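# Park the bicycle in the floor rack

## Task

Get the bicycle into the floor rack with one of its wheels sitting in the slot, pushed up near the slot's closed end, and its kickstand raised fully. When you finish, the bike must be motionless and touching nothing except the rack: no wall, furniture or loose item. The rack is loose on the floor and can slide. The robot must not tip over or be left leaning, or the task fails.

## Robot and tools

ROBOT. TidyBot++: a mobile base 0.54 m long, 0.50 m wide and 0.38 m tall on four powered casters, carrying one seven-joint arm with a two-finger gripper. The shoulder sits 0.12 m ahead of the base centre and 0.68 m up. Segments: upper arm 0.42 m, forearm 0.31 m, hand 0.31 m to the hand point. The arm starts folded with the hand pointing down, reaching up to 0.08 m beyond the base front. Cameras: base_camera, fixed on the base and looking forward and down (644x364), and wrist_camera, a fisheye on the hand that looks where the hand points (644x476).

FRAMES. All positions are in metres. Base frame: origin on the floor below the base centre, x forward, y left, z up. Odometry frame: the base frame as it was when the scene began; base_odometry reports x, y and heading (rad, left positive, -3.142 to 3.142). It counts wheel turns only, so slip shows up as travel and drift builds over many moves. hand_pose is in the base frame: the point between the finger pads, then a quaternion qw, qx, qy, qz; the hand's z axis runs out along the fingers and the fingers open along its y axis.

move. One action per call; its motions start together.
- base: an object with any of translate_m (forward +, -2 to 2 m), strafe_m (left +, -2 to 2 m), rotate_rad (counter-clockwise seen from above +, -6.3 to 6.3 rad). These are offsets from where the base stood at its last reported state (or where it is now, if a move was still running), measured along the base's axes at the start.
- joints: absolute targets by name in radians: joint_1_rad (any angle; turns the arm about vertical, positive is clockwise from above, opposite to heading), joint_2_rad (shoulder, -2.249 to 2.249, 0 = upper arm vertical, + leans forward), joint_3_rad (any angle), joint_4_rad (elbow, -2.579 to 2.579, 0 straight, negative bends forward when joint_3_rad is 3.14), joint_5_rad (any angle), joint_6_rad (wrist, -2.099 to 2.099), joint_7_rad (any angle; hand roll, 1.57 puts fingers opening left/right with hand down), and gripper_pos (0 fully open to 1 fully closed; gap about 85 x (1 - gripper_pos) mm). Unlimited joints go the short way round, so turn in steps under half a turn.
- target: one list of seven numbers [x, y, z, qw, qx, qy, qz], an absolute hand pose in the base frame. With target, joints may hold only gripper_pos.
- speeds: caps for this action only: translate_m and strafe_m 0.05 to 0.5 m/s, rotate_rad 0.1 to 1.57 rad/s. If you combine translate and strafe, put the speed under just one of them.
- cameras: list of "base_camera", "wrist_camera" or "all"; omitted means all, [] means none.
- blocking: true (default) returns when everything is at rest; false returns after roughly 0.5 s while motion goes on. A later move overrides only what it names.
A move with no action just reports state and images. Unknown keys make the call invalid; out-of-range values get it refused.

wait(seconds 0 to 10, cameras) lets time pass without new commands. stop(cameras) brakes every running motion. zoom_image(camera, region [x0, y0, x1, y1] in pixels, at most 504x504) enlarges part of that camera's latest image. finished_scene(scene) ends the scene permanently; the bike must stay parked without the robot.

RESULTS. base_status, joint_status and hand_status show moving, done, off_target (rested away from target, may still push), not_followed (a check withheld the arm's targets; see "joint command not followed", "pose unreachable", "cause:"), stopped, contact_stop, time_out, torque_fault or limit_stop_at_motor_heat. The move line gives the worst status. hand_target is where the hand would be if every joint reached its target. motor_effort is percent of maximum torque, peak in brackets. base_tilt gives forward and right lean in degrees. on_its_own lists things the robot did uncommanded; "earlier move" shows a non-blocking move's progress; pictures names the image order. A refusal or an uncommanded stop cancels the rest of your reply's move, wait and finished_scene calls.

HAND TIPS. Target moves usually end within about 3 cm; to refine, add (wanted minus hand_pose) to your last target. To keep the hand still, resend hand_target, not hand_pose. Poses low and close in front of the base can drive the arm into the base; nothing checks against that. Unreachable poses wander up to 10 s and end time_out. A hand pointing down reaches only about 0.94 m high, near the base. Loads make the arm sag; do not command a loaded joint to its current reading.

AVOID. The arm does not steer around things and keeps pushing when blocked. Catching the arm above about 0.6 m while driving, pushing sideways on a raised hand, or swinging an outstretched arm can tip the robot; back off or retract to straighten it. Torque sensor limits are 104.5 N m (joints 1 to 4) and 51.3 N m (joints 5 to 7); exceeding one freezes the arm for 10 s. Sustained effort heats motors (MOTOR HOT at 60 °C, a sinking-arm fault at 75 °C). Avoid drops, slams, hard pushes, over-squeezing something still resting on a surface, and twisting or yanking the gripper. Brief outside tugs on held parts can happen. Push gently so the loose rack is not shoved away, and keep the bike clear of walls and objects.

Each tool is called after "Emit:" by a JSON object that holds its "op" and its "data".

## Session

Emit:
{"op": "move", "data": {}}

Scene clock: 0.00 s.
Motor temperatures (°C): [25 27 23 27 34 38 31]
base_odometry: x=+0.000 y=+0.000 heading=+0.000
base_tilt: forward=+0.2 right=+0.0
base_status: not commanded
joint_positions: joint_1_rad=+0.000 joint_2_rad=-0.366 joint_3_rad=+3.111 joint_4_rad=-2.541 joint_5_rad=+0.018 joint_6_rad=-0.847 joint_7_rad=+1.539 gripper_pos=+0.000
joint_status: not commanded
motor_effort: joint_1_rad=+1 joint_2_rad=-1 joint_3_rad=+0 joint_4_rad=+15 joint_5_rad=+1 joint_6_rad=+1 joint_7_rad=+1
hand_pose: x=+0.2640 y=+0.0002 z=+0.5870 quat_wxyz=(+0.011, +0.998, +0.004, +0.060) (m; base frame)
hand_target: x=+0.2640 y=+0.0002 z=+0.5870 quat_wxyz=(+0.011, +0.998, +0.004, +0.060) (m; base frame)
hand_status: not commanded
pictures: base_camera, wrist_camera

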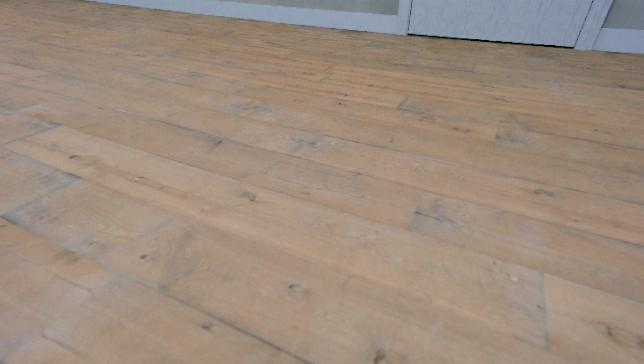

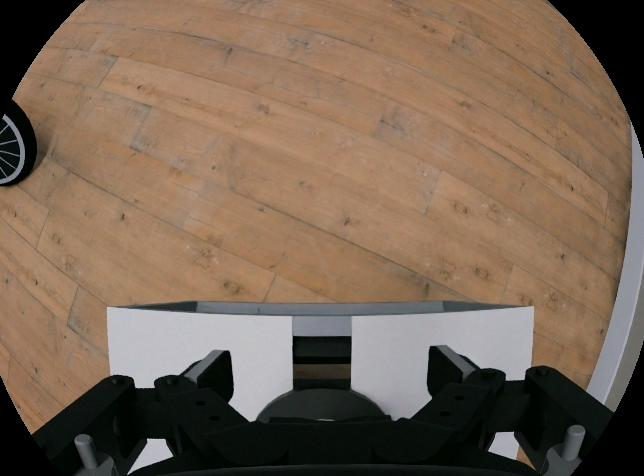

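Emit:
{"op": "move", "data": {"joints": {"joint_6_rad": 0.25}, "base": {"rotate_rad": 0.8}}}

Emit:
{"op": "move", "data": {"base": {"rotate_rad": 1.0}}}

Emit:
{"op": "move", "data": {"base": {"rotate_rad": 1.0}}}

Scene clock: 1.93 s.
Motor temperatures (°C): [25 27 23 27 34 38 31]
move: done
base_odometry: x=+0.000 y=+0.000 heading=+0.799
base_tilt: forward=+0.2 right=+0.0
base_status: done
joint_positions: joint_1_rad=+0.000 joint_2_rad=-0.366 joint_3_rad=+3.111 joint_4_rad=-2.540 joint_5_rad=+0.018 joint_6_rad=+0.172 joint_7_rad=+1.539 gripper_pos=+0.000
joint_status: all done
motor_effort: joint_1_rad=+1(2) joint_2_rad=-5(5) joint_3_rad=+0(2) joint_4_rad=+19(19) joint_5_rad=+0(1) joint_6_rad=+7(8) joint_7_rad=+1(1)
hand_pose: x=+0.5095 y=+0.0141 z=+0.7661 quat_wxyz=(-0.008, +0.842, +0.010, +0.539) (m; base frame)
hand_target: x=+0.5185 y=+0.0150 z=+0.7880 quat_wxyz=(-0.009, +0.821, +0.010, +0.571) (m; base frame)
hand_status: not commanded
pictures: base_camera, wrist_camera
camera_calibration:
wrist_camera: T_world_to_cam=[[0.0554439, -0.996787, -0.0578094, 0.0401409], [-0.43468, 0.0280268, -0.900149, 0.960389], [0.898877, 0.0750364, -0.431729, 0.00622964], [0, 0, 0, 1]] pos_world=[0.409637, 0.0126279, 0.869503]

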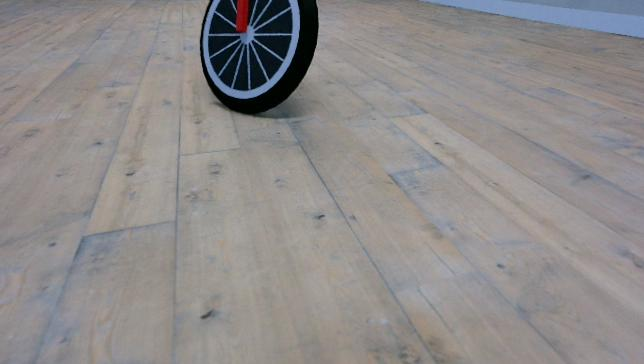

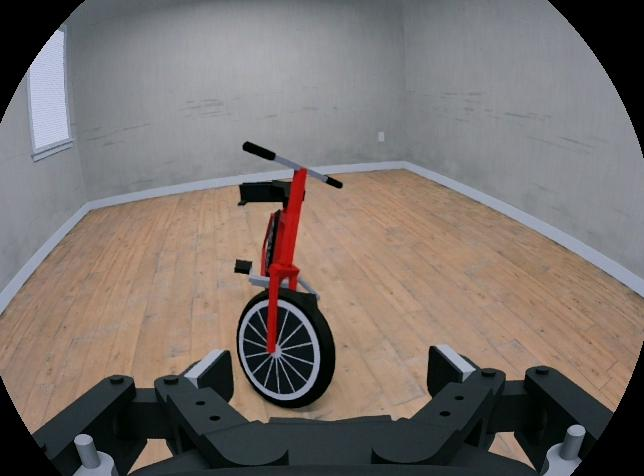

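Scene clock: 3.80 s.
Motor temperatures (°C): [25 27 23 27 34 38 31]
move: done
base_odometry: x=+0.000 y=+0.000 heading=+1.799
base_tilt: forward=+0.3 right=+0.0
base_status: done
joint_positions: joint_1_rad=+0.000 joint_2_rad=-0.366 joint_3_rad=+3.111 joint_4_rad=-2.540 joint_5_rad=+0.018 joint_6_rad=+0.172 joint_7_rad=+1.539 gripper_pos=+0.000
joint_status: not commanded
motor_effort: joint_1_rad=+1(2) joint_2_rad=-5(5) joint_3_rad=+1(2) joint_4_rad=+19(19) joint_5_rad=+1(2) joint_6_rad=+8(8) joint_7_rad=+1(1)
hand_pose: x=+0.5096 y=+0.0141 z=+0.7663 quat_wxyz=(-0.008, +0.842, +0.010, +0.540) (m; base frame)
hand_target: x=+0.5185 y=+0.0150 z=+0.7880 quat_wxyz=(-0.009, +0.821, +0.010, +0.571) (m; base frame)
hand_status: not commanded
pictures: base_camera, wrist_camera
camera_calibration:
wrist_camera: T_world_to_cam=[[0.0555138, -0.996783, -0.0578009, 0.0401206], [-0.434243, 0.0280253, -0.90036, 0.960479], [0.899084, 0.075082, -0.43129, 0.00578909], [0, 0, 0, 1]] pos_world=[0.409649, 0.0126392, 0.869592]

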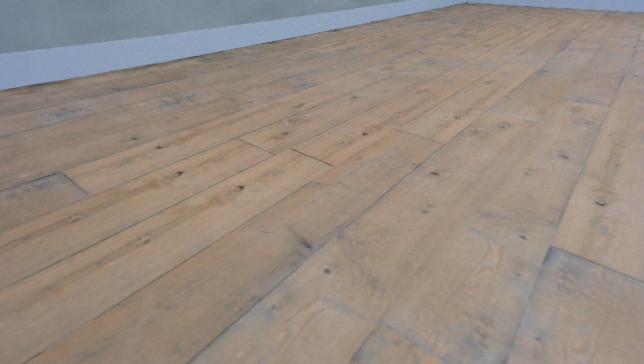

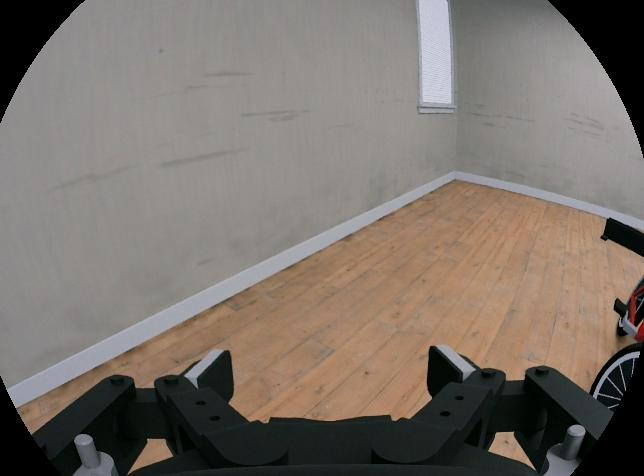

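Scene clock: 5.67 s.
Motor temperatures (°C): [25 27 23 27 34 38 31]
move: done
base_odometry: x=+0.000 y=+0.000 heading=+2.798
base_tilt: forward=+0.2 right=+0.0
base_status: done
joint_positions: joint_1_rad=+0.000 joint_2_rad=-0.366 joint_3_rad=+3.111 joint_4_rad=-2.540 joint_5_rad=+0.018 joint_6_rad=+0.173 joint_7_rad=+1.539 gripper_pos=+0.000
joint_status: not commanded
motor_effort: joint_1_rad=+1(2) joint_2_rad=-4(5) joint_3_rad=+0(2) joint_4_rad=+19(19) joint_5_rad=+1(2) joint_6_rad=+8(8) joint_7_rad=+1(1)
hand_pose: x=+0.5096 y=+0.0141 z=+0.7663 quat_wxyz=(-0.008, +0.842, +0.010, +0.540) (m; base frame)
hand_target: x=+0.5185 y=+0.0150 z=+0.7880 quat_wxyz=(-0.009, +0.821, +0.010, +0.571) (m; base frame)
hand_status: not commanded
pictures: base_camera, wrist_camera
camera_calibration:
wrist_camera: T_world_to_cam=[[0.0555391, -0.996782, -0.0577956, 0.0401101], [-0.433969, 0.0280323, -0.900491, 0.960535], [0.899214, 0.075094, -0.431016, 0.00551356], [0, 0, 0, 1]] pos_world=[0.409657, 0.0126409, 0.869648]

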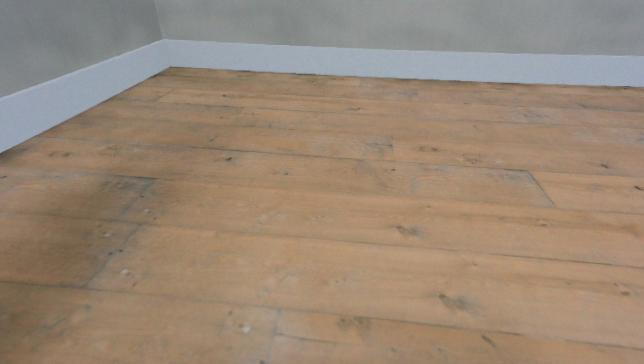

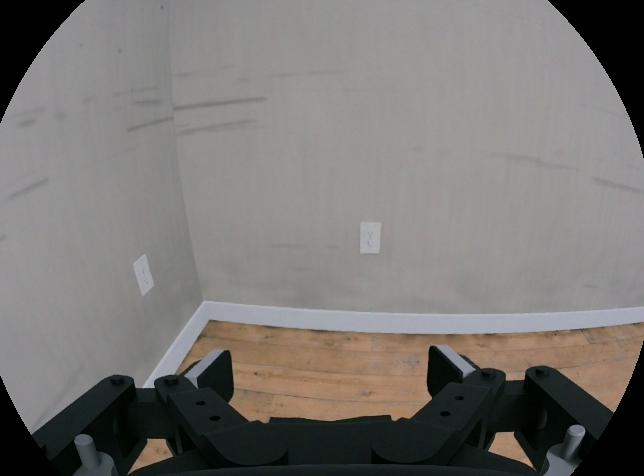

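Emit:
{"op": "move", "data": {"base": {"rotate_rad": 1.3}}}

Emit:
{"op": "move", "data": {"base": {"rotate_rad": 1.1}}}

Emit:
{"op": "move", "data": {"base": {"rotate_rad": 1.08}}}

Scene clock: 7.83 s.
Motor temperatures (°C): [25 27 23 27 34 38 31]
move: done
base_odometry: x=+0.000 y=+0.000 heading=-2.186
base_tilt: forward=+0.2 right=+0.0
base_status: done
joint_positions: joint_1_rad=+0.000 joint_2_rad=-0.366 joint_3_rad=+3.111 joint_4_rad=-2.540 joint_5_rad=+0.018 joint_6_rad=+0.173 joint_7_rad=+1.539 gripper_pos=+0.000
joint_status: not commanded
motor_effort: joint_1_rad=+1(2) joint_2_rad=-4(5) joint_3_rad=+1(2) joint_4_rad=+19(19) joint_5_rad=+0(2) joint_6_rad=+8(8) joint_7_rad=+1(1)
hand_pose: x=+0.5097 y=+0.0141 z=+0.7664 quat_wxyz=(-0.008, +0.842, +0.010, +0.540) (m; base frame)
hand_target: x=+0.5185 y=+0.0150 z=+0.7880 quat_wxyz=(-0.009, +0.821, +0.010, +0.571) (m; base frame)
hand_status: not commanded
pictures: base_camera, wrist_camera
camera_calibration:
wrist_camera: T_world_to_cam=[[0.0555695, -0.996781, -0.0577892, 0.0400974], [-0.433641, 0.0280408, -0.900649, 0.960602], [0.899371, 0.0751084, -0.430687, 0.00518291], [0, 0, 0, 1]] pos_world=[0.409667, 0.012643, 0.869715]

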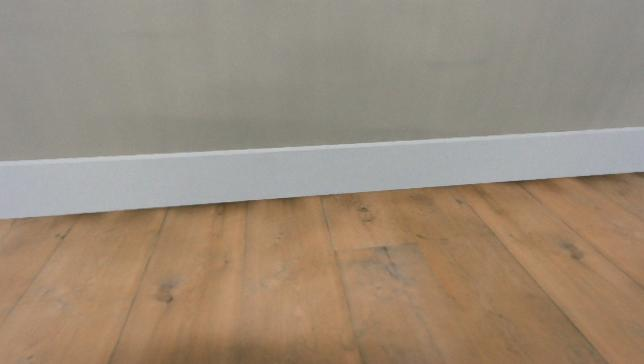

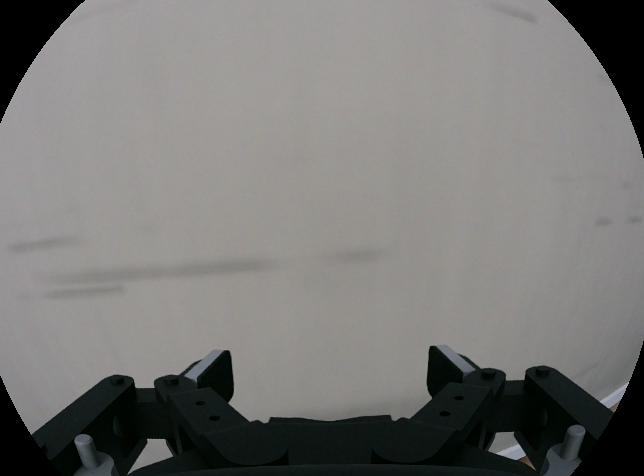

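Scene clock: 9.80 s.
Motor temperatures (°C): [25 27 23 27 34 38 31]
move: done
base_odometry: x=+0.000 y=+0.000 heading=-1.087
base_tilt: forward=+0.2 right=+0.0
base_status: done
joint_positions: joint_1_rad=+0.000 joint_2_rad=-0.366 joint_3_rad=+3.111 joint_4_rad=-2.540 joint_5_rad=+0.018 joint_6_rad=+0.173 joint_7_rad=+1.539 gripper_pos=+0.000
joint_status: not commanded
motor_effort: joint_1_rad=+1(2) joint_2_rad=-5(5) joint_3_rad=+0(2) joint_4_rad=+19(19) joint_5_rad=+0(2) joint_6_rad=+8(8) joint_7_rad=+1(1)
hand_pose: x=+0.5097 y=+0.0141 z=+0.7665 quat_wxyz=(-0.008, +0.842, +0.010, +0.540) (m; base frame)
hand_target: x=+0.5185 y=+0.0150 z=+0.7880 quat_wxyz=(-0.009, +0.821, +0.010, +0.571) (m; base frame)
hand_status: not commanded
pictures: base_camera, wrist_camera
camera_calibration:
wrist_camera: T_world_to_cam=[[0.0555797, -0.996781, -0.057787, 0.0400932], [-0.433531, 0.0280436, -0.900702, 0.960624], [0.899423, 0.0751132, -0.430577, 0.00507268], [0, 0, 0, 1]] pos_world=[0.40967, 0.0126437, 0.869737]

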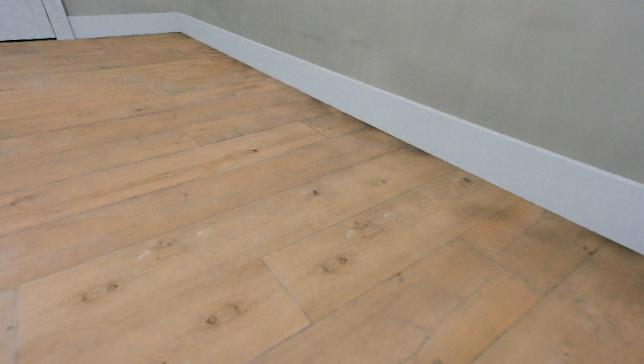

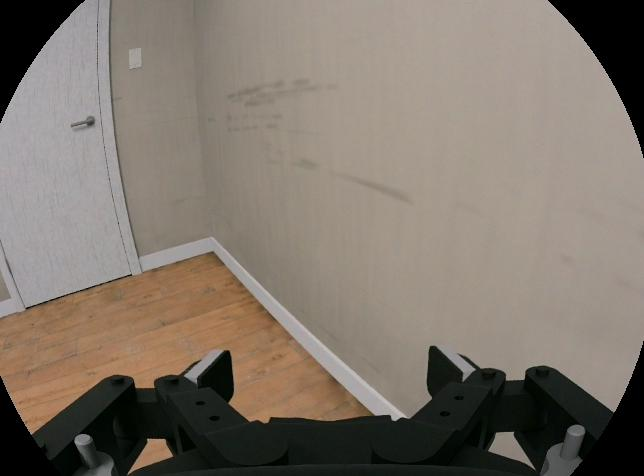

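Scene clock: 11.73 s.
Motor temperatures (°C): [25 27 23 27 34 38 31]
move: done
base_odometry: x=+0.000 y=+0.000 heading=-0.007
base_tilt: forward=+0.3 right=+0.0
base_status: done
joint_positions: joint_1_rad=+0.000 joint_2_rad=-0.366 joint_3_rad=+3.111 joint_4_rad=-2.540 joint_5_rad=+0.018 joint_6_rad=+0.173 joint_7_rad=+1.539 gripper_pos=+0.000
joint_status: not commanded
motor_effort: joint_1_rad=+1(2) joint_2_rad=-4(5) joint_3_rad=+0(2) joint_4_rad=+19(19) joint_5_rad=+1(2) joint_6_rad=+8(8) joint_7_rad=+1(1)
hand_pose: x=+0.5097 y=+0.0141 z=+0.7665 quat_wxyz=(-0.008, +0.842, +0.010, +0.540) (m; base frame)
hand_target: x=+0.5185 y=+0.0150 z=+0.7880 quat_wxyz=(-0.009, +0.821, +0.010, +0.571) (m; base frame)
hand_status: not commanded
pictures: base_camera, wrist_camera
camera_calibration:
wrist_camera: T_world_to_cam=[[0.055614, -0.996779, -0.0577859, 0.0400876], [-0.433478, 0.0280323, -0.900728, 0.960635], [0.899447, 0.075142, -0.430522, 0.00501783], [0, 0, 0, 1]] pos_world=[0.409671, 0.0126526, 0.869748]

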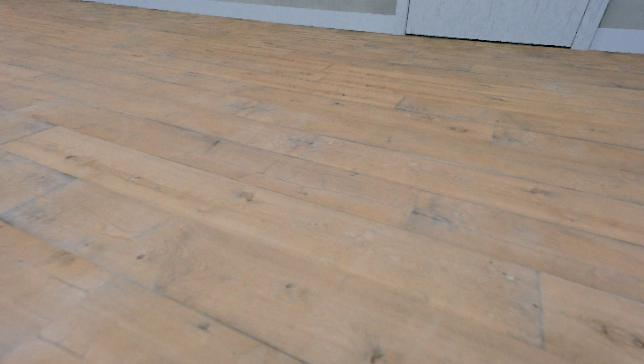

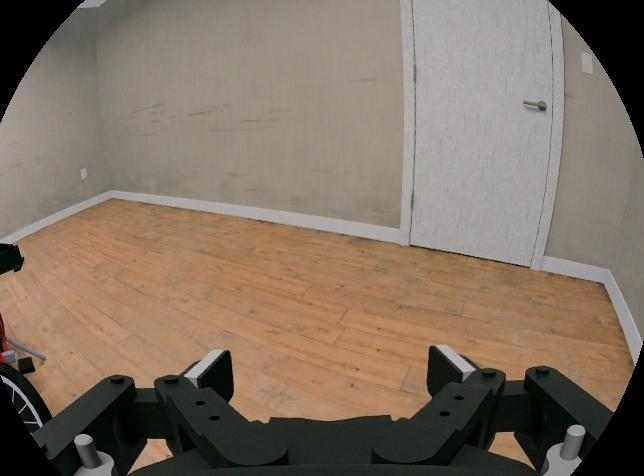

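Emit:
{"op": "move", "data": {"base": {"rotate_rad": 0.8}}}

Emit:
{"op": "zoom_image", "data": {"camera": "wrist_camera", "region": [160, 120, 420, 420]}}

Emit:
{"op": "move", "data": {"base": {"rotate_rad": -0.4, "translate_m": 0.5, "strafe_m": -0.6}}}

Scene clock: 13.63 s.
Motor temperatures (°C): [25 27 23 27 34 38 31]
move: done
base_odometry: x=+0.000 y=+0.000 heading=+0.792
base_tilt: forward=+0.3 right=+0.0
base_status: done
joint_positions: joint_1_rad=+0.000 joint_2_rad=-0.366 joint_3_rad=+3.111 joint_4_rad=-2.540 joint_5_rad=+0.018 joint_6_rad=+0.173 joint_7_rad=+1.539 gripper_pos=+0.000
joint_status: not commanded
motor_effort: joint_1_rad=+1(2) joint_2_rad=-4(5) joint_3_rad=+1(2) joint_4_rad=+19(19) joint_5_rad=+1(2) joint_6_rad=+7(8) joint_7_rad=+1(1)
hand_pose: x=+0.5097 y=+0.0142 z=+0.7665 quat_wxyz=(-0.008, +0.842, +0.010, +0.540) (m; base frame)
hand_target: x=+0.5185 y=+0.0150 z=+0.7880 quat_wxyz=(-0.009, +0.821, +0.010, +0.571) (m; base frame)
hand_status: not commanded
pictures: base_camera, wrist_camera
camera_calibration:
wrist_camera: T_world_to_cam=[[0.0556191, -0.996779, -0.0577849, 0.0400855], [-0.433423, 0.0280337, -0.900755, 0.960647], [0.899473, 0.0751444, -0.430467, 0.00496272], [0, 0, 0, 1]] pos_world=[0.409673, 0.0126529, 0.869759]

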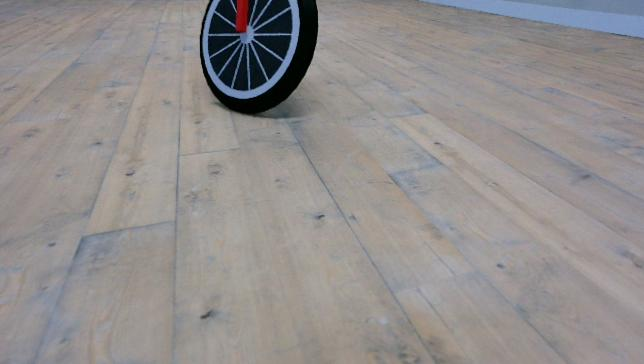

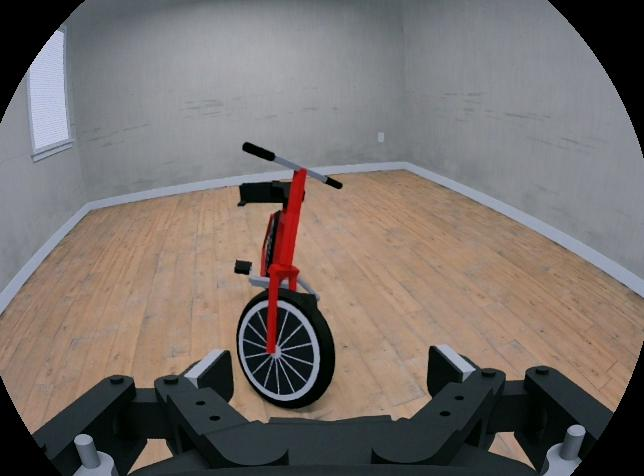

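Scaled by 1.680.

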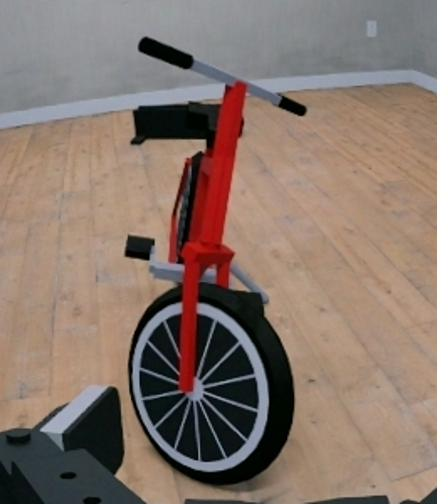

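Scene clock: 16.70 s.
Motor temperatures (°C): [25 27 23 27 34 38 31]
move: done
base_odometry: x=+0.778 y=-0.066 heading=+0.391
base_tilt: forward=+0.3 right=+0.0
base_status: done
joint_positions: joint_1_rad=+0.000 joint_2_rad=-0.366 joint_3_rad=+3.111 joint_4_rad=-2.540 joint_5_rad=+0.018 joint_6_rad=+0.175 joint_7_rad=+1.539 gripper_pos=+0.000
joint_status: not commanded
motor_effort: joint_1_rad=+1(2) joint_2_rad=-4(6) joint_3_rad=+1(3) joint_4_rad=+19(20) joint_5_rad=+1(2) joint_6_rad=+7(8) joint_7_rad=+1(1)
hand_pose: x=+0.5099 y=+0.0141 z=+0.7670 quat_wxyz=(-0.008, +0.841, +0.010, +0.541) (m; base frame)
hand_target: x=+0.5185 y=+0.0150 z=+0.7880 quat_wxyz=(-0.009, +0.821, +0.010, +0.571) (m; base frame)
hand_status: not commanded
pictures: base_camera, wrist_camera
camera_calibration:
wrist_camera: T_world_to_cam=[[0.055637, -0.99678, -0.0577498, 0.04004], [-0.431918, 0.0281199, -0.901474, 0.960951], [0.900195, 0.0750985, -0.428963, 0.00348592], [0, 0, 0, 1]] pos_world=[0.409686, 0.0126274, 0.87008]

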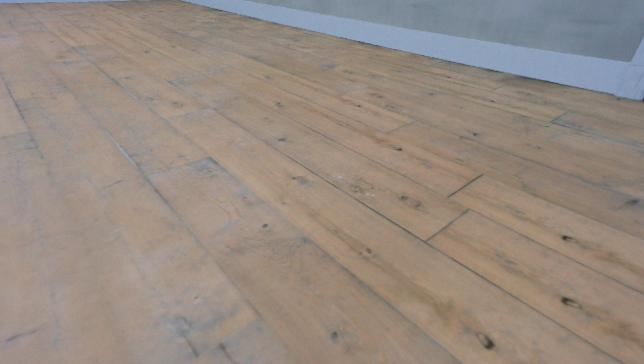

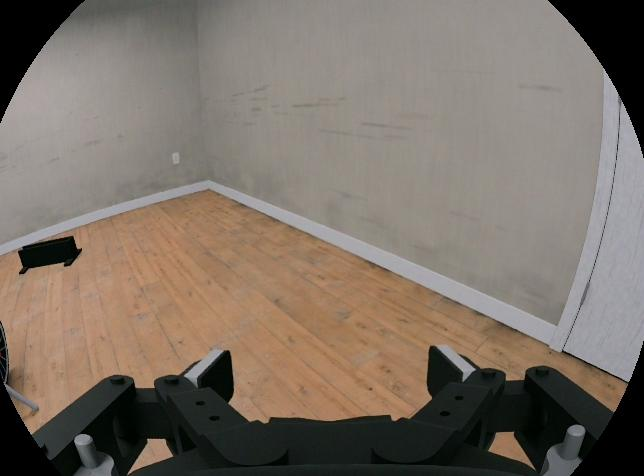

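Emit:
{"op": "move", "data": {"base": {"rotate_rad": 0.8}}}

Emit:
{"op": "zoom_image", "data": {"camera": "wrist_camera", "region": [100, 120, 520, 420]}}

Scene clock: 18.50 s.
Motor temperatures (°C): [25 27 23 27 34 38 31]
move: done
base_odometry: x=+0.779 y=-0.066 heading=+1.191
base_tilt: forward=+0.2 right=+0.0
base_status: done
joint_positions: joint_1_rad=+0.000 joint_2_rad=-0.366 joint_3_rad=+3.111 joint_4_rad=-2.540 joint_5_rad=+0.018 joint_6_rad=+0.175 joint_7_rad=+1.539 gripper_pos=+0.000
joint_status: not commanded
motor_effort: joint_1_rad=+1(2) joint_2_rad=-4(5) joint_3_rad=+0(2) joint_4_rad=+19(20) joint_5_rad=+1(2) joint_6_rad=+8(8) joint_7_rad=+1(1)
hand_pose: x=+0.5099 y=+0.0141 z=+0.7670 quat_wxyz=(-0.008, +0.841, +0.010, +0.541) (m; base frame)
hand_target: x=+0.5185 y=+0.0150 z=+0.7880 quat_wxyz=(-0.009, +0.821, +0.010, +0.571) (m; base frame)
hand_status: not commanded
pictures: base_camera, wrist_camera
camera_calibration:
wrist_camera: T_world_to_cam=[[0.0556714, -0.996778, -0.0577487, 0.0400344], [-0.431864, 0.0281086, -0.901501, 0.960962], [0.900219, 0.0751274, -0.428908, 0.00343105], [0, 0, 0, 1]] pos_world=[0.409688, 0.0126363, 0.870092]

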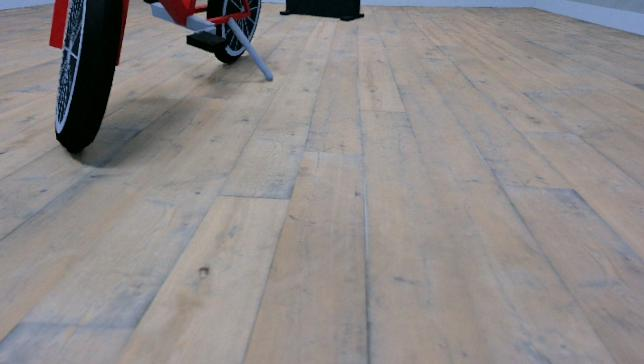

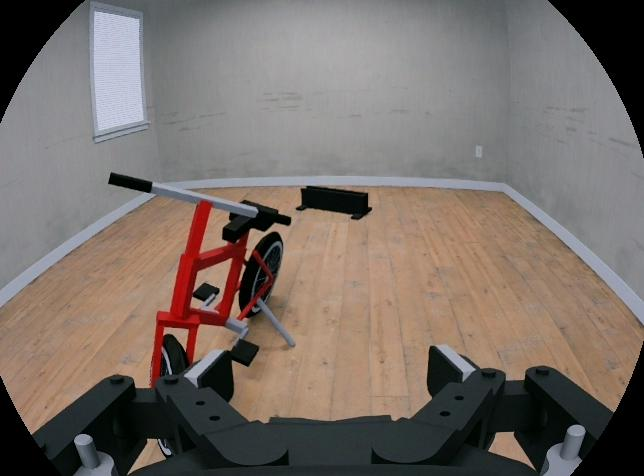

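Scaled by 1.200.

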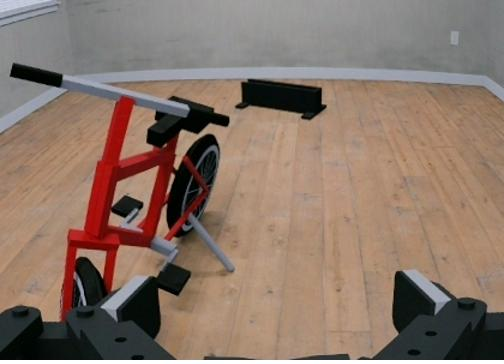

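Emit:
{"op": "move", "data": {"base": {"strafe_m": -0.5, "translate_m": 1.3}}}

Emit:
{"op": "zoom_image", "data": {"camera": "wrist_camera", "region": [100, 120, 520, 420]}}

Scene clock: 22.47 s.
Motor temperatures (°C): [25 27 23 27 34 38 31]
move: done
base_odometry: x=+1.725 y=+0.956 heading=+1.192
base_tilt: forward=+0.2 right=+0.0
base_status: done
joint_positions: joint_1_rad=+0.000 joint_2_rad=-0.367 joint_3_rad=+3.111 joint_4_rad=-2.540 joint_5_rad=+0.018 joint_6_rad=+0.177 joint_7_rad=+1.539 gripper_pos=+0.000
joint_status: not commanded
motor_effort: joint_1_rad=+1(1) joint_2_rad=-5(7) joint_3_rad=+0(2) joint_4_rad=+19(20) joint_5_rad=+1(2) joint_6_rad=+8(8) joint_7_rad=+1(1)
hand_pose: x=+0.5102 y=+0.0142 z=+0.7678 quat_wxyz=(-0.008, +0.840, +0.010, +0.542) (m; base frame)
hand_target: x=+0.5185 y=+0.0150 z=+0.7880 quat_wxyz=(-0.009, +0.821, +0.010, +0.571) (m; base frame)
hand_status: not commanded
pictures: base_camera, wrist_camera
camera_calibration:
wrist_camera: T_world_to_cam=[[0.0558774, -0.996769, -0.0576943, 0.0399431], [-0.429569, 0.0281623, -0.902595, 0.961423], [0.901304, 0.0752183, -0.426607, 0.00117912], [0, 0, 0, 1]] pos_world=[0.409703, 0.0126494, 0.870583]

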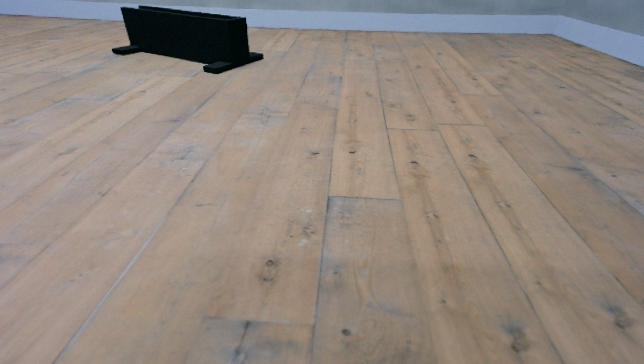

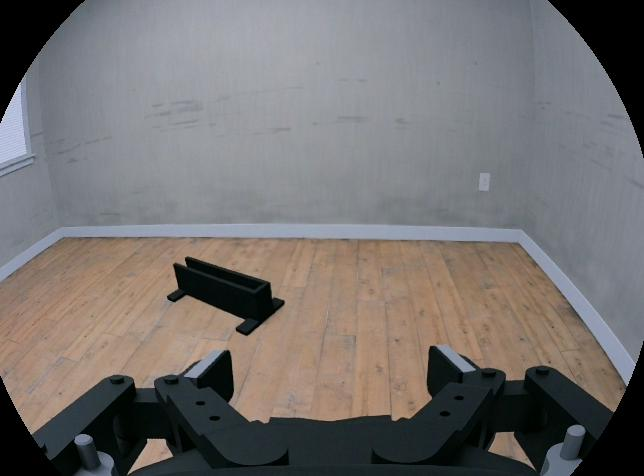

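Scaled by 1.200.

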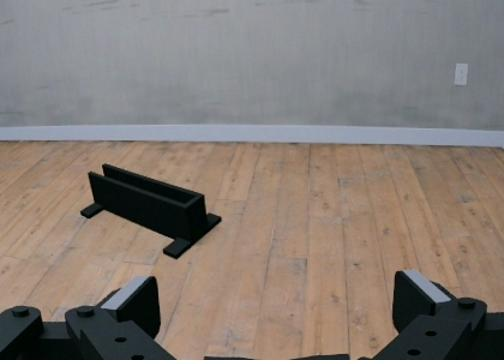

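Emit:
{"op": "zoom_image", "data": {"camera": "base_camera", "region": [90, 0, 290, 100]}}

Emit:
{"op": "zoom_image", "data": {"camera": "wrist_camera", "region": [150, 240, 300, 350]}}

Scaled by 2.520.

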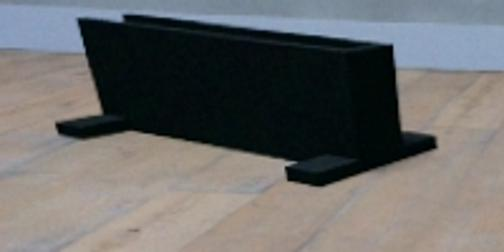

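Scaled by 3.360.

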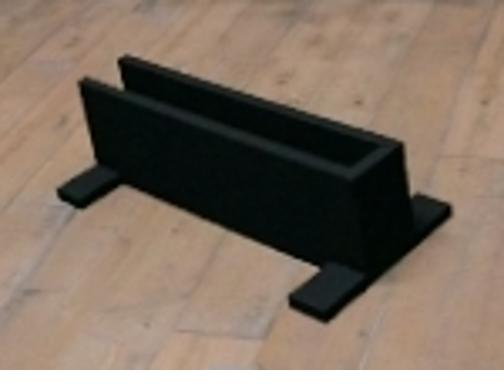

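Emit:
{"op": "move", "data": {"base": {"rotate_rad": 1.7}}}

Emit:
{"op": "zoom_image", "data": {"camera": "wrist_camera", "region": [120, 100, 520, 440]}}

Scene clock: 26.80 s.
Motor temperatures (°C): [25 27 23 27 34 38 31]
move: done
base_odometry: x=+1.725 y=+0.956 heading=+2.891
base_tilt: forward=+0.2 right=+0.0
base_status: done
joint_positions: joint_1_rad=+0.000 joint_2_rad=-0.367 joint_3_rad=+3.111 joint_4_rad=-2.540 joint_5_rad=+0.018 joint_6_rad=+0.177 joint_7_rad=+1.539 gripper_pos=+0.000
joint_status: not commanded
motor_effort: joint_1_rad=+1(2) joint_2_rad=-4(5) joint_3_rad=+0(2) joint_4_rad=+19(20) joint_5_rad=+1(2) joint_6_rad=+8(8) joint_7_rad=+1(1)
hand_pose: x=+0.5102 y=+0.0142 z=+0.7678 quat_wxyz=(-0.008, +0.840, +0.010, +0.542) (m; base frame)
hand_target: x=+0.5185 y=+0.0150 z=+0.7880 quat_wxyz=(-0.009, +0.821, +0.010, +0.571) (m; base frame)
hand_status: not commanded
pictures: base_camera, wrist_camera
camera_calibration:
wrist_camera: T_world_to_cam=[[0.0558774, -0.996769, -0.0576943, 0.0399431], [-0.429569, 0.0281623, -0.902595, 0.961423], [0.901304, 0.0752183, -0.426607, 0.00117912], [0, 0, 0, 1]] pos_world=[0.409703, 0.0126494, 0.870583]

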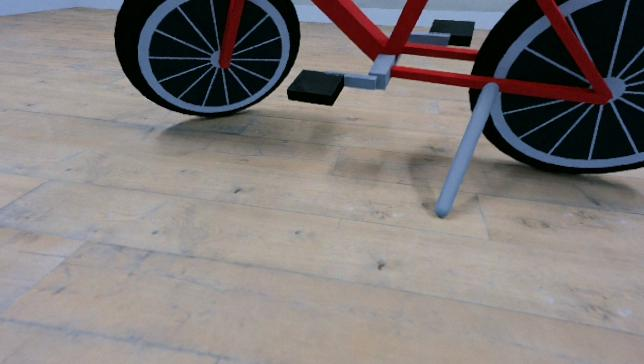

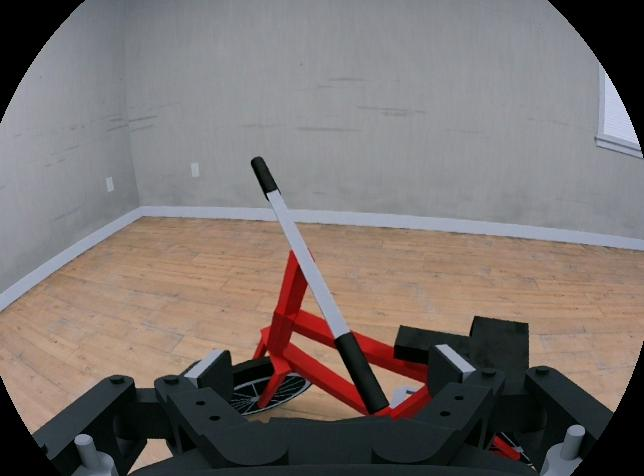

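Scaled by 1.260.

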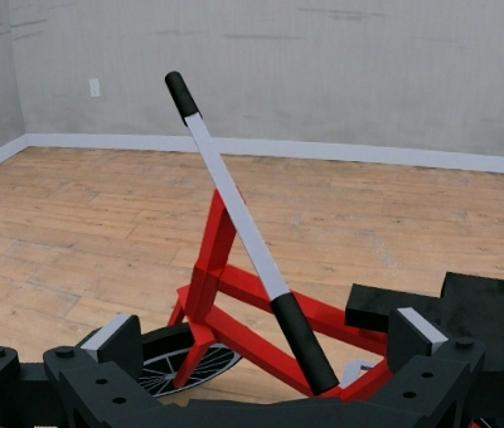

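Emit:
{"op": "move", "data": {"base": {"translate_m": -0.45}}}

Emit:
{"op": "zoom_image", "data": {"camera": "wrist_camera", "region": [140, 140, 520, 420]}}

Emit:
{"op": "zoom_image", "data": {"camera": "base_camera", "region": [100, 0, 604, 364]}}

Scene clock: 29.27 s.
Motor temperatures (°C): [25 27 23 27 34 38 31]
move: done
base_odometry: x=+2.161 y=+0.844 heading=+2.891
base_tilt: forward=+0.2 right=+0.0
base_status: done
joint_positions: joint_1_rad=+0.000 joint_2_rad=-0.369 joint_3_rad=+3.111 joint_4_rad=-2.540 joint_5_rad=+0.018 joint_6_rad=+0.178 joint_7_rad=+1.539 gripper_pos=+0.000
joint_status: not commanded
motor_effort: joint_1_rad=+1(1) joint_2_rad=-4(8) joint_3_rad=+0(1) joint_4_rad=+19(20) joint_5_rad=+1(2) joint_6_rad=+8(8) joint_7_rad=+1(1)
hand_pose: x=+0.5101 y=+0.0142 z=+0.7688 quat_wxyz=(-0.008, +0.840, +0.010, +0.543) (m; base frame)
hand_target: x=+0.5185 y=+0.0150 z=+0.7880 quat_wxyz=(-0.009, +0.821, +0.010, +0.571) (m; base frame)
hand_status: not commanded
pictures: base_camera, wrist_camera
camera_calibration:
wrist_camera: T_world_to_cam=[[0.0560557, -0.996767, -0.0575629, 0.039823], [-0.427052, 0.028177, -0.903788, 0.961906], [0.902488, 0.0752448, -0.424092, -0.000826381], [0, 0, 0, 1]] pos_world=[0.409298, 0.0126527, 0.871301]

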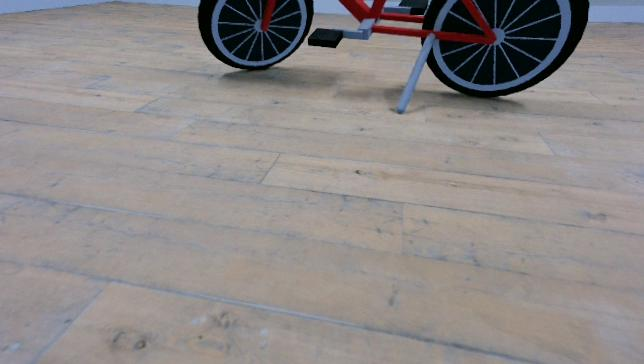

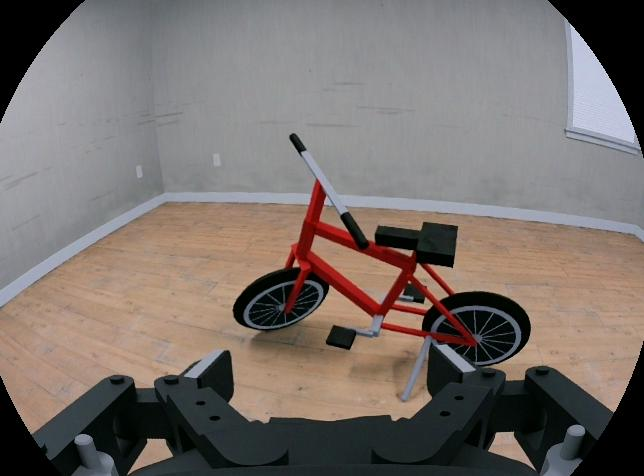

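Scaled by 1.326.

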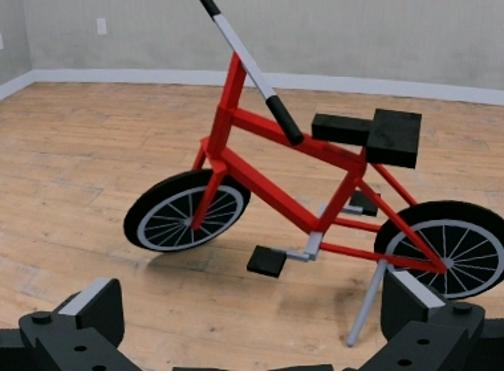

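Scaled by 1.000.

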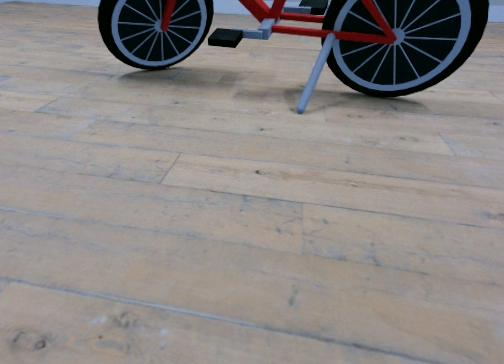

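Emit:
{"op": "move", "data": {"base": {"strafe_m": -1.065, "translate_m": 0.0, "rotate_rad": -0.639}}}

Emit:
{"op": "zoom_image", "data": {"camera": "base_camera", "region": [150, 0, 550, 250]}}

Scene clock: 34.17 s.
Motor temperatures (°C): [25 27 23 27 34 38 31]
move: done
base_odometry: x=+2.425 y=+1.876 heading=+2.252
base_tilt: forward=+0.2 right=+0.0
base_status: done
joint_positions: joint_1_rad=+0.000 joint_2_rad=-0.369 joint_3_rad=+3.111 joint_4_rad=-2.540 joint_5_rad=+0.018 joint_6_rad=+0.178 joint_7_rad=+1.539 gripper_pos=+0.000
joint_status: not commanded
motor_effort: joint_1_rad=+1(2) joint_2_rad=-4(6) joint_3_rad=+0(3) joint_4_rad=+19(20) joint_5_rad=+1(2) joint_6_rad=+7(8) joint_7_rad=+1(1)
hand_pose: x=+0.5101 y=+0.0142 z=+0.7688 quat_wxyz=(-0.008, +0.840, +0.010, +0.543) (m; base frame)
hand_target: x=+0.5185 y=+0.0150 z=+0.7880 quat_wxyz=(-0.009, +0.821, +0.010, +0.571) (m; base frame)
hand_status: not commanded
pictures: base_camera, wrist_camera
camera_calibration:
wrist_camera: T_world_to_cam=[[0.0560264, -0.996769, -0.0575629, 0.0398264], [-0.427051, 0.0281895, -0.903788, 0.961906], [0.90249, 0.0752183, -0.424092, -0.000826644], [0, 0, 0, 1]] pos_world=[0.409298, 0.0126442, 0.871301]

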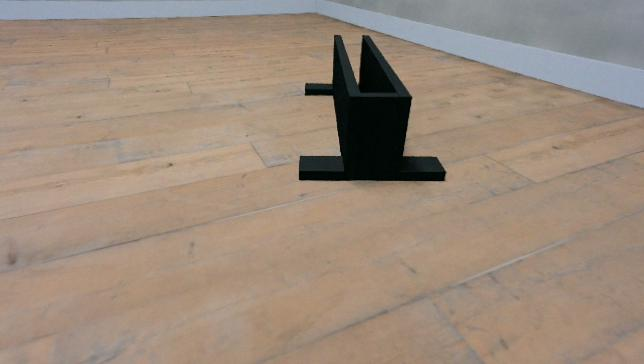

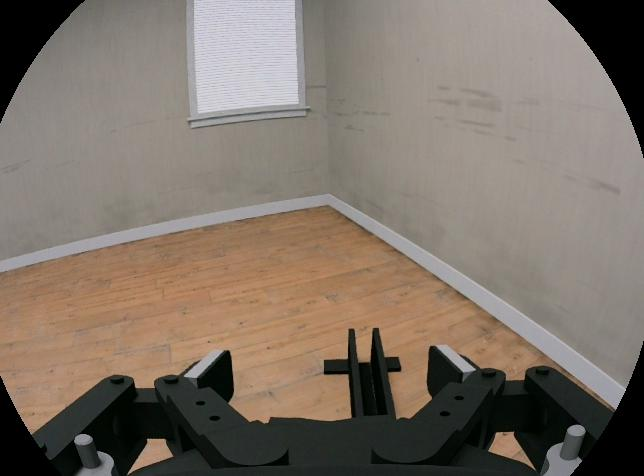

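Scaled by 1.260.

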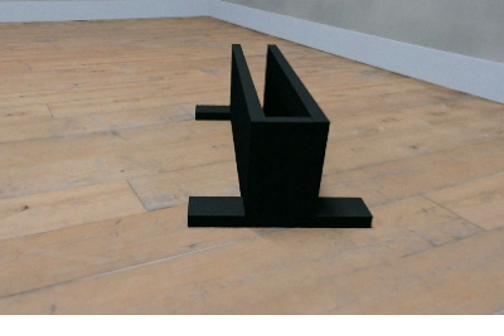

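Emit:
{"op": "move", "data": {"base": {"strafe_m": -0.06, "translate_m": 0.33, "rotate_rad": 0.047}, "target": [0.65, 0.0, 0.36, 0, 1, 0, 0]}}

Scene clock: 37.53 s.
Motor temperatures (°C): [25 27 23 27 34 38 31]
move: off_target
base_odometry: x=+2.264 y=+2.171 heading=+2.300
base_tilt: forward=+0.2 right=+0.0
base_status: done
joint_positions: joint_1_rad=+0.000 joint_2_rad=+0.932 joint_3_rad=+3.129 joint_4_rad=-1.563 joint_5_rad=+0.018 joint_6_rad=-0.564 joint_7_rad=+1.543 gripper_pos=+0.000
joint_status: not commanded
motor_effort: joint_1_rad=+1(2) joint_2_rad=-40(42) joint_3_rad=-1(2) joint_4_rad=+11(21) joint_5_rad=+1(2) joint_6_rad=+1(8) joint_7_rad=+1(1)
hand_pose: x=+0.6716 y=+0.0058 z=+0.3716 quat_wxyz=(-0.001, +0.999, -0.003, +0.041) (m; base frame)
hand_target: x=+0.6500 y=+0.0000 z=+0.3600 quat_wxyz=(+0.000, +1.000, +0.000, +0.000) (m; base frame)
hand_status: off_target (0.025 m and 4.7 deg from the pose sent, 0.432 m and 65.8 deg at the start)
pictures: base_camera, wrist_camera
camera_calibration:
wrist_camera: T_world_to_cam=[[-0.0381346, -0.99773, -0.0555014, 0.0620287], [-0.997062, 0.041684, -0.0642652, 0.742917], [0.0664328, 0.0528876, -0.996388, 0.459845], [0, 0, 0, 1]] pos_world=[0.712551, 0.00660006, 0.509371]

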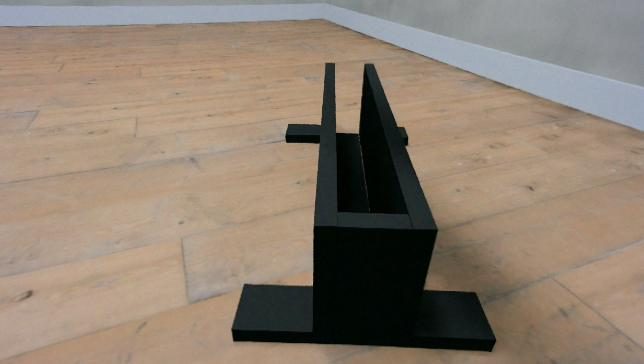

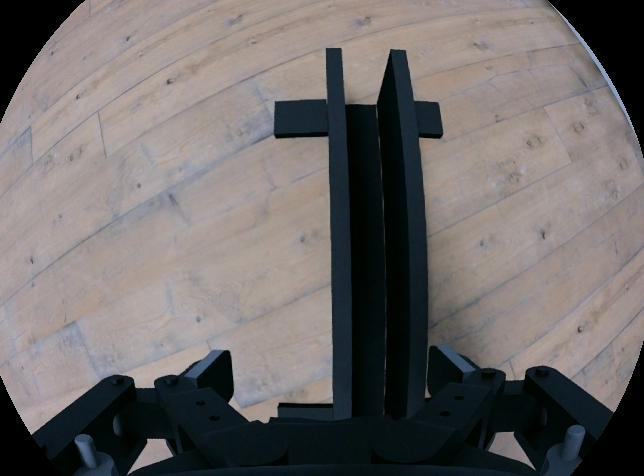

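Emit:
{"op": "move", "data": {"joints": {"gripper_pos": 0.35}, "target": [0.64, -0.008, 0.20, 0, 0.9995, 0, -0.03]}}

Scene clock: 99.77 s.
Motor temperatures (°C): [25 28 23 27 34 38 31]
move: off_target
base_odometry: x=+2.264 y=+2.171 heading=+2.300
base_tilt: forward=+0.2 right=+0.0
base_status: not commanded
joint_positions: joint_1_rad=+0.000 joint_2_rad=+1.282 joint_3_rad=+3.129 joint_4_rad=-1.415 joint_5_rad=+0.018 joint_6_rad=-0.565 joint_7_rad=+1.554 gripper_pos=+0.350
joint_status: all done
motor_effort: joint_1_rad=+1(1) joint_2_rad=-42(46) joint_3_rad=-1(2) joint_4_rad=+7(11) joint_5_rad=+0(2) joint_6_rad=-1(2) joint_7_rad=+1(1)
hand_pose: x=+0.6197 y=+0.0060 z=+0.2088 quat_wxyz=(-0.001, +0.998, +0.002, -0.061) (m; base frame)
hand_target: x=+0.6400 y=-0.0080 z=+0.2000 quat_wxyz=(+0.000, +1.000, +0.000, -0.030) (m; base frame)
hand_status: off_target (0.026 m and 3.5 deg from the pose sent, 0.175 m and 8.2 deg at the start)
pictures: base_camera, wrist_camera
camera_calibration:
wrist_camera: T_world_to_cam=[[-0.0397242, -0.998025, -0.0486618, 0.050764], [-0.989794, 0.0326328, 0.138721, 0.633871], [-0.13686, 0.0536757, -0.989135, 0.425549], [0, 0, 0, 1]] pos_world=[0.687658, 0.0071371, 0.335464]

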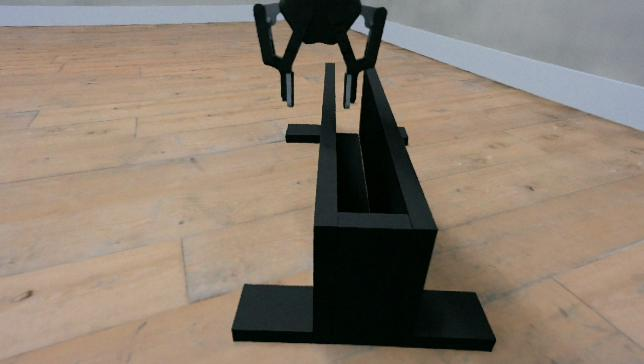

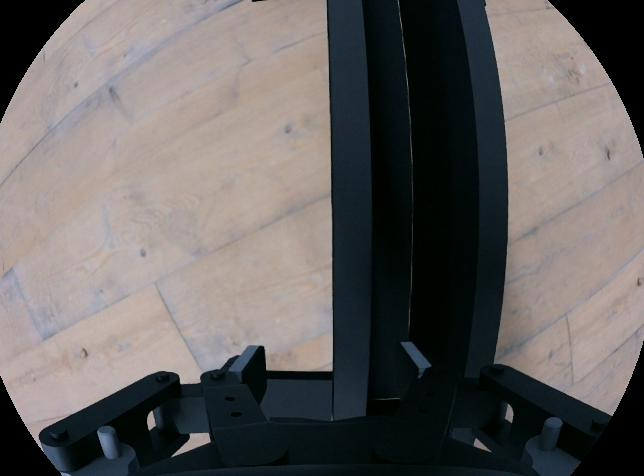

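Emit:
{"op": "move", "data": {"target": [0.66, -0.018, 0.12, 0, 0.9998, 0, 0.02]}}

Scene clock: 101.43 s.
Motor temperatures (°C): [25 28 23 27 34 38 31]
move: off_target
base_odometry: x=+2.264 y=+2.171 heading=+2.300
base_tilt: forward=+0.2 right=+0.0
base_status: not commanded
joint_positions: joint_1_rad=+0.021 joint_2_rad=+1.451 joint_3_rad=+3.129 joint_4_rad=-1.329 joint_5_rad=+0.018 joint_6_rad=-0.391 joint_7_rad=+1.566 gripper_pos=+0.350
joint_status: not commanded
motor_effort: joint_1_rad=+1(2) joint_2_rad=-43(46) joint_3_rad=-1(2) joint_4_rad=+7(8) joint_5_rad=+1(2) joint_6_rad=+0(1) joint_7_rad=+1(1)
hand_pose: x=+0.6389 y=-0.0039 z=+0.1269 quat_wxyz=(-0.003, +1.000, -0.004, -0.014) (m; base frame)
hand_target: x=+0.6600 y=-0.0180 z=+0.1200 quat_wxyz=(+0.000, +1.000, +0.000, +0.020) (m; base frame)
hand_status: off_target (0.026 m and 4.0 deg from the pose sent, 0.100 m and 9.2 deg at the start)
pictures: base_camera, wrist_camera
camera_calibration:
wrist_camera: T_world_to_cam=[[-0.0462794, -0.997353, -0.0560821, 0.0428668], [-0.99794, 0.0436638, 0.0469996, 0.681474], [-0.0444264, 0.0581417, -0.997319, 0.289708], [0, 0, 0, 1]] pos_world=[0.694925, -0.00384651, 0.259307]

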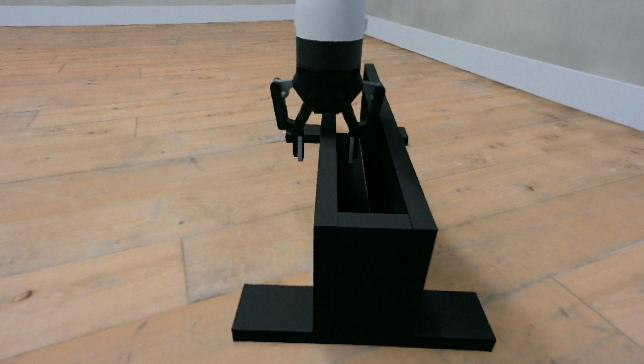

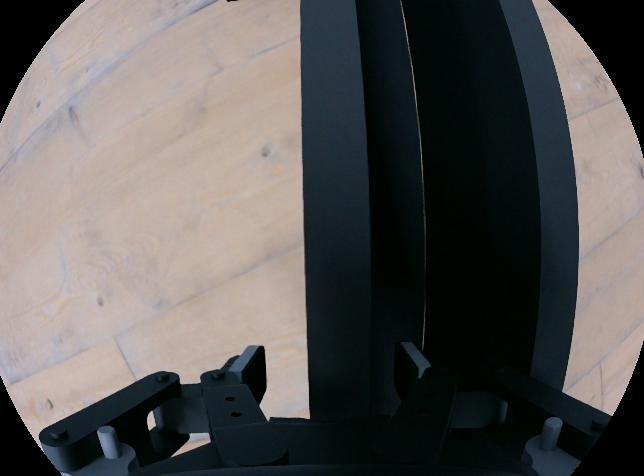

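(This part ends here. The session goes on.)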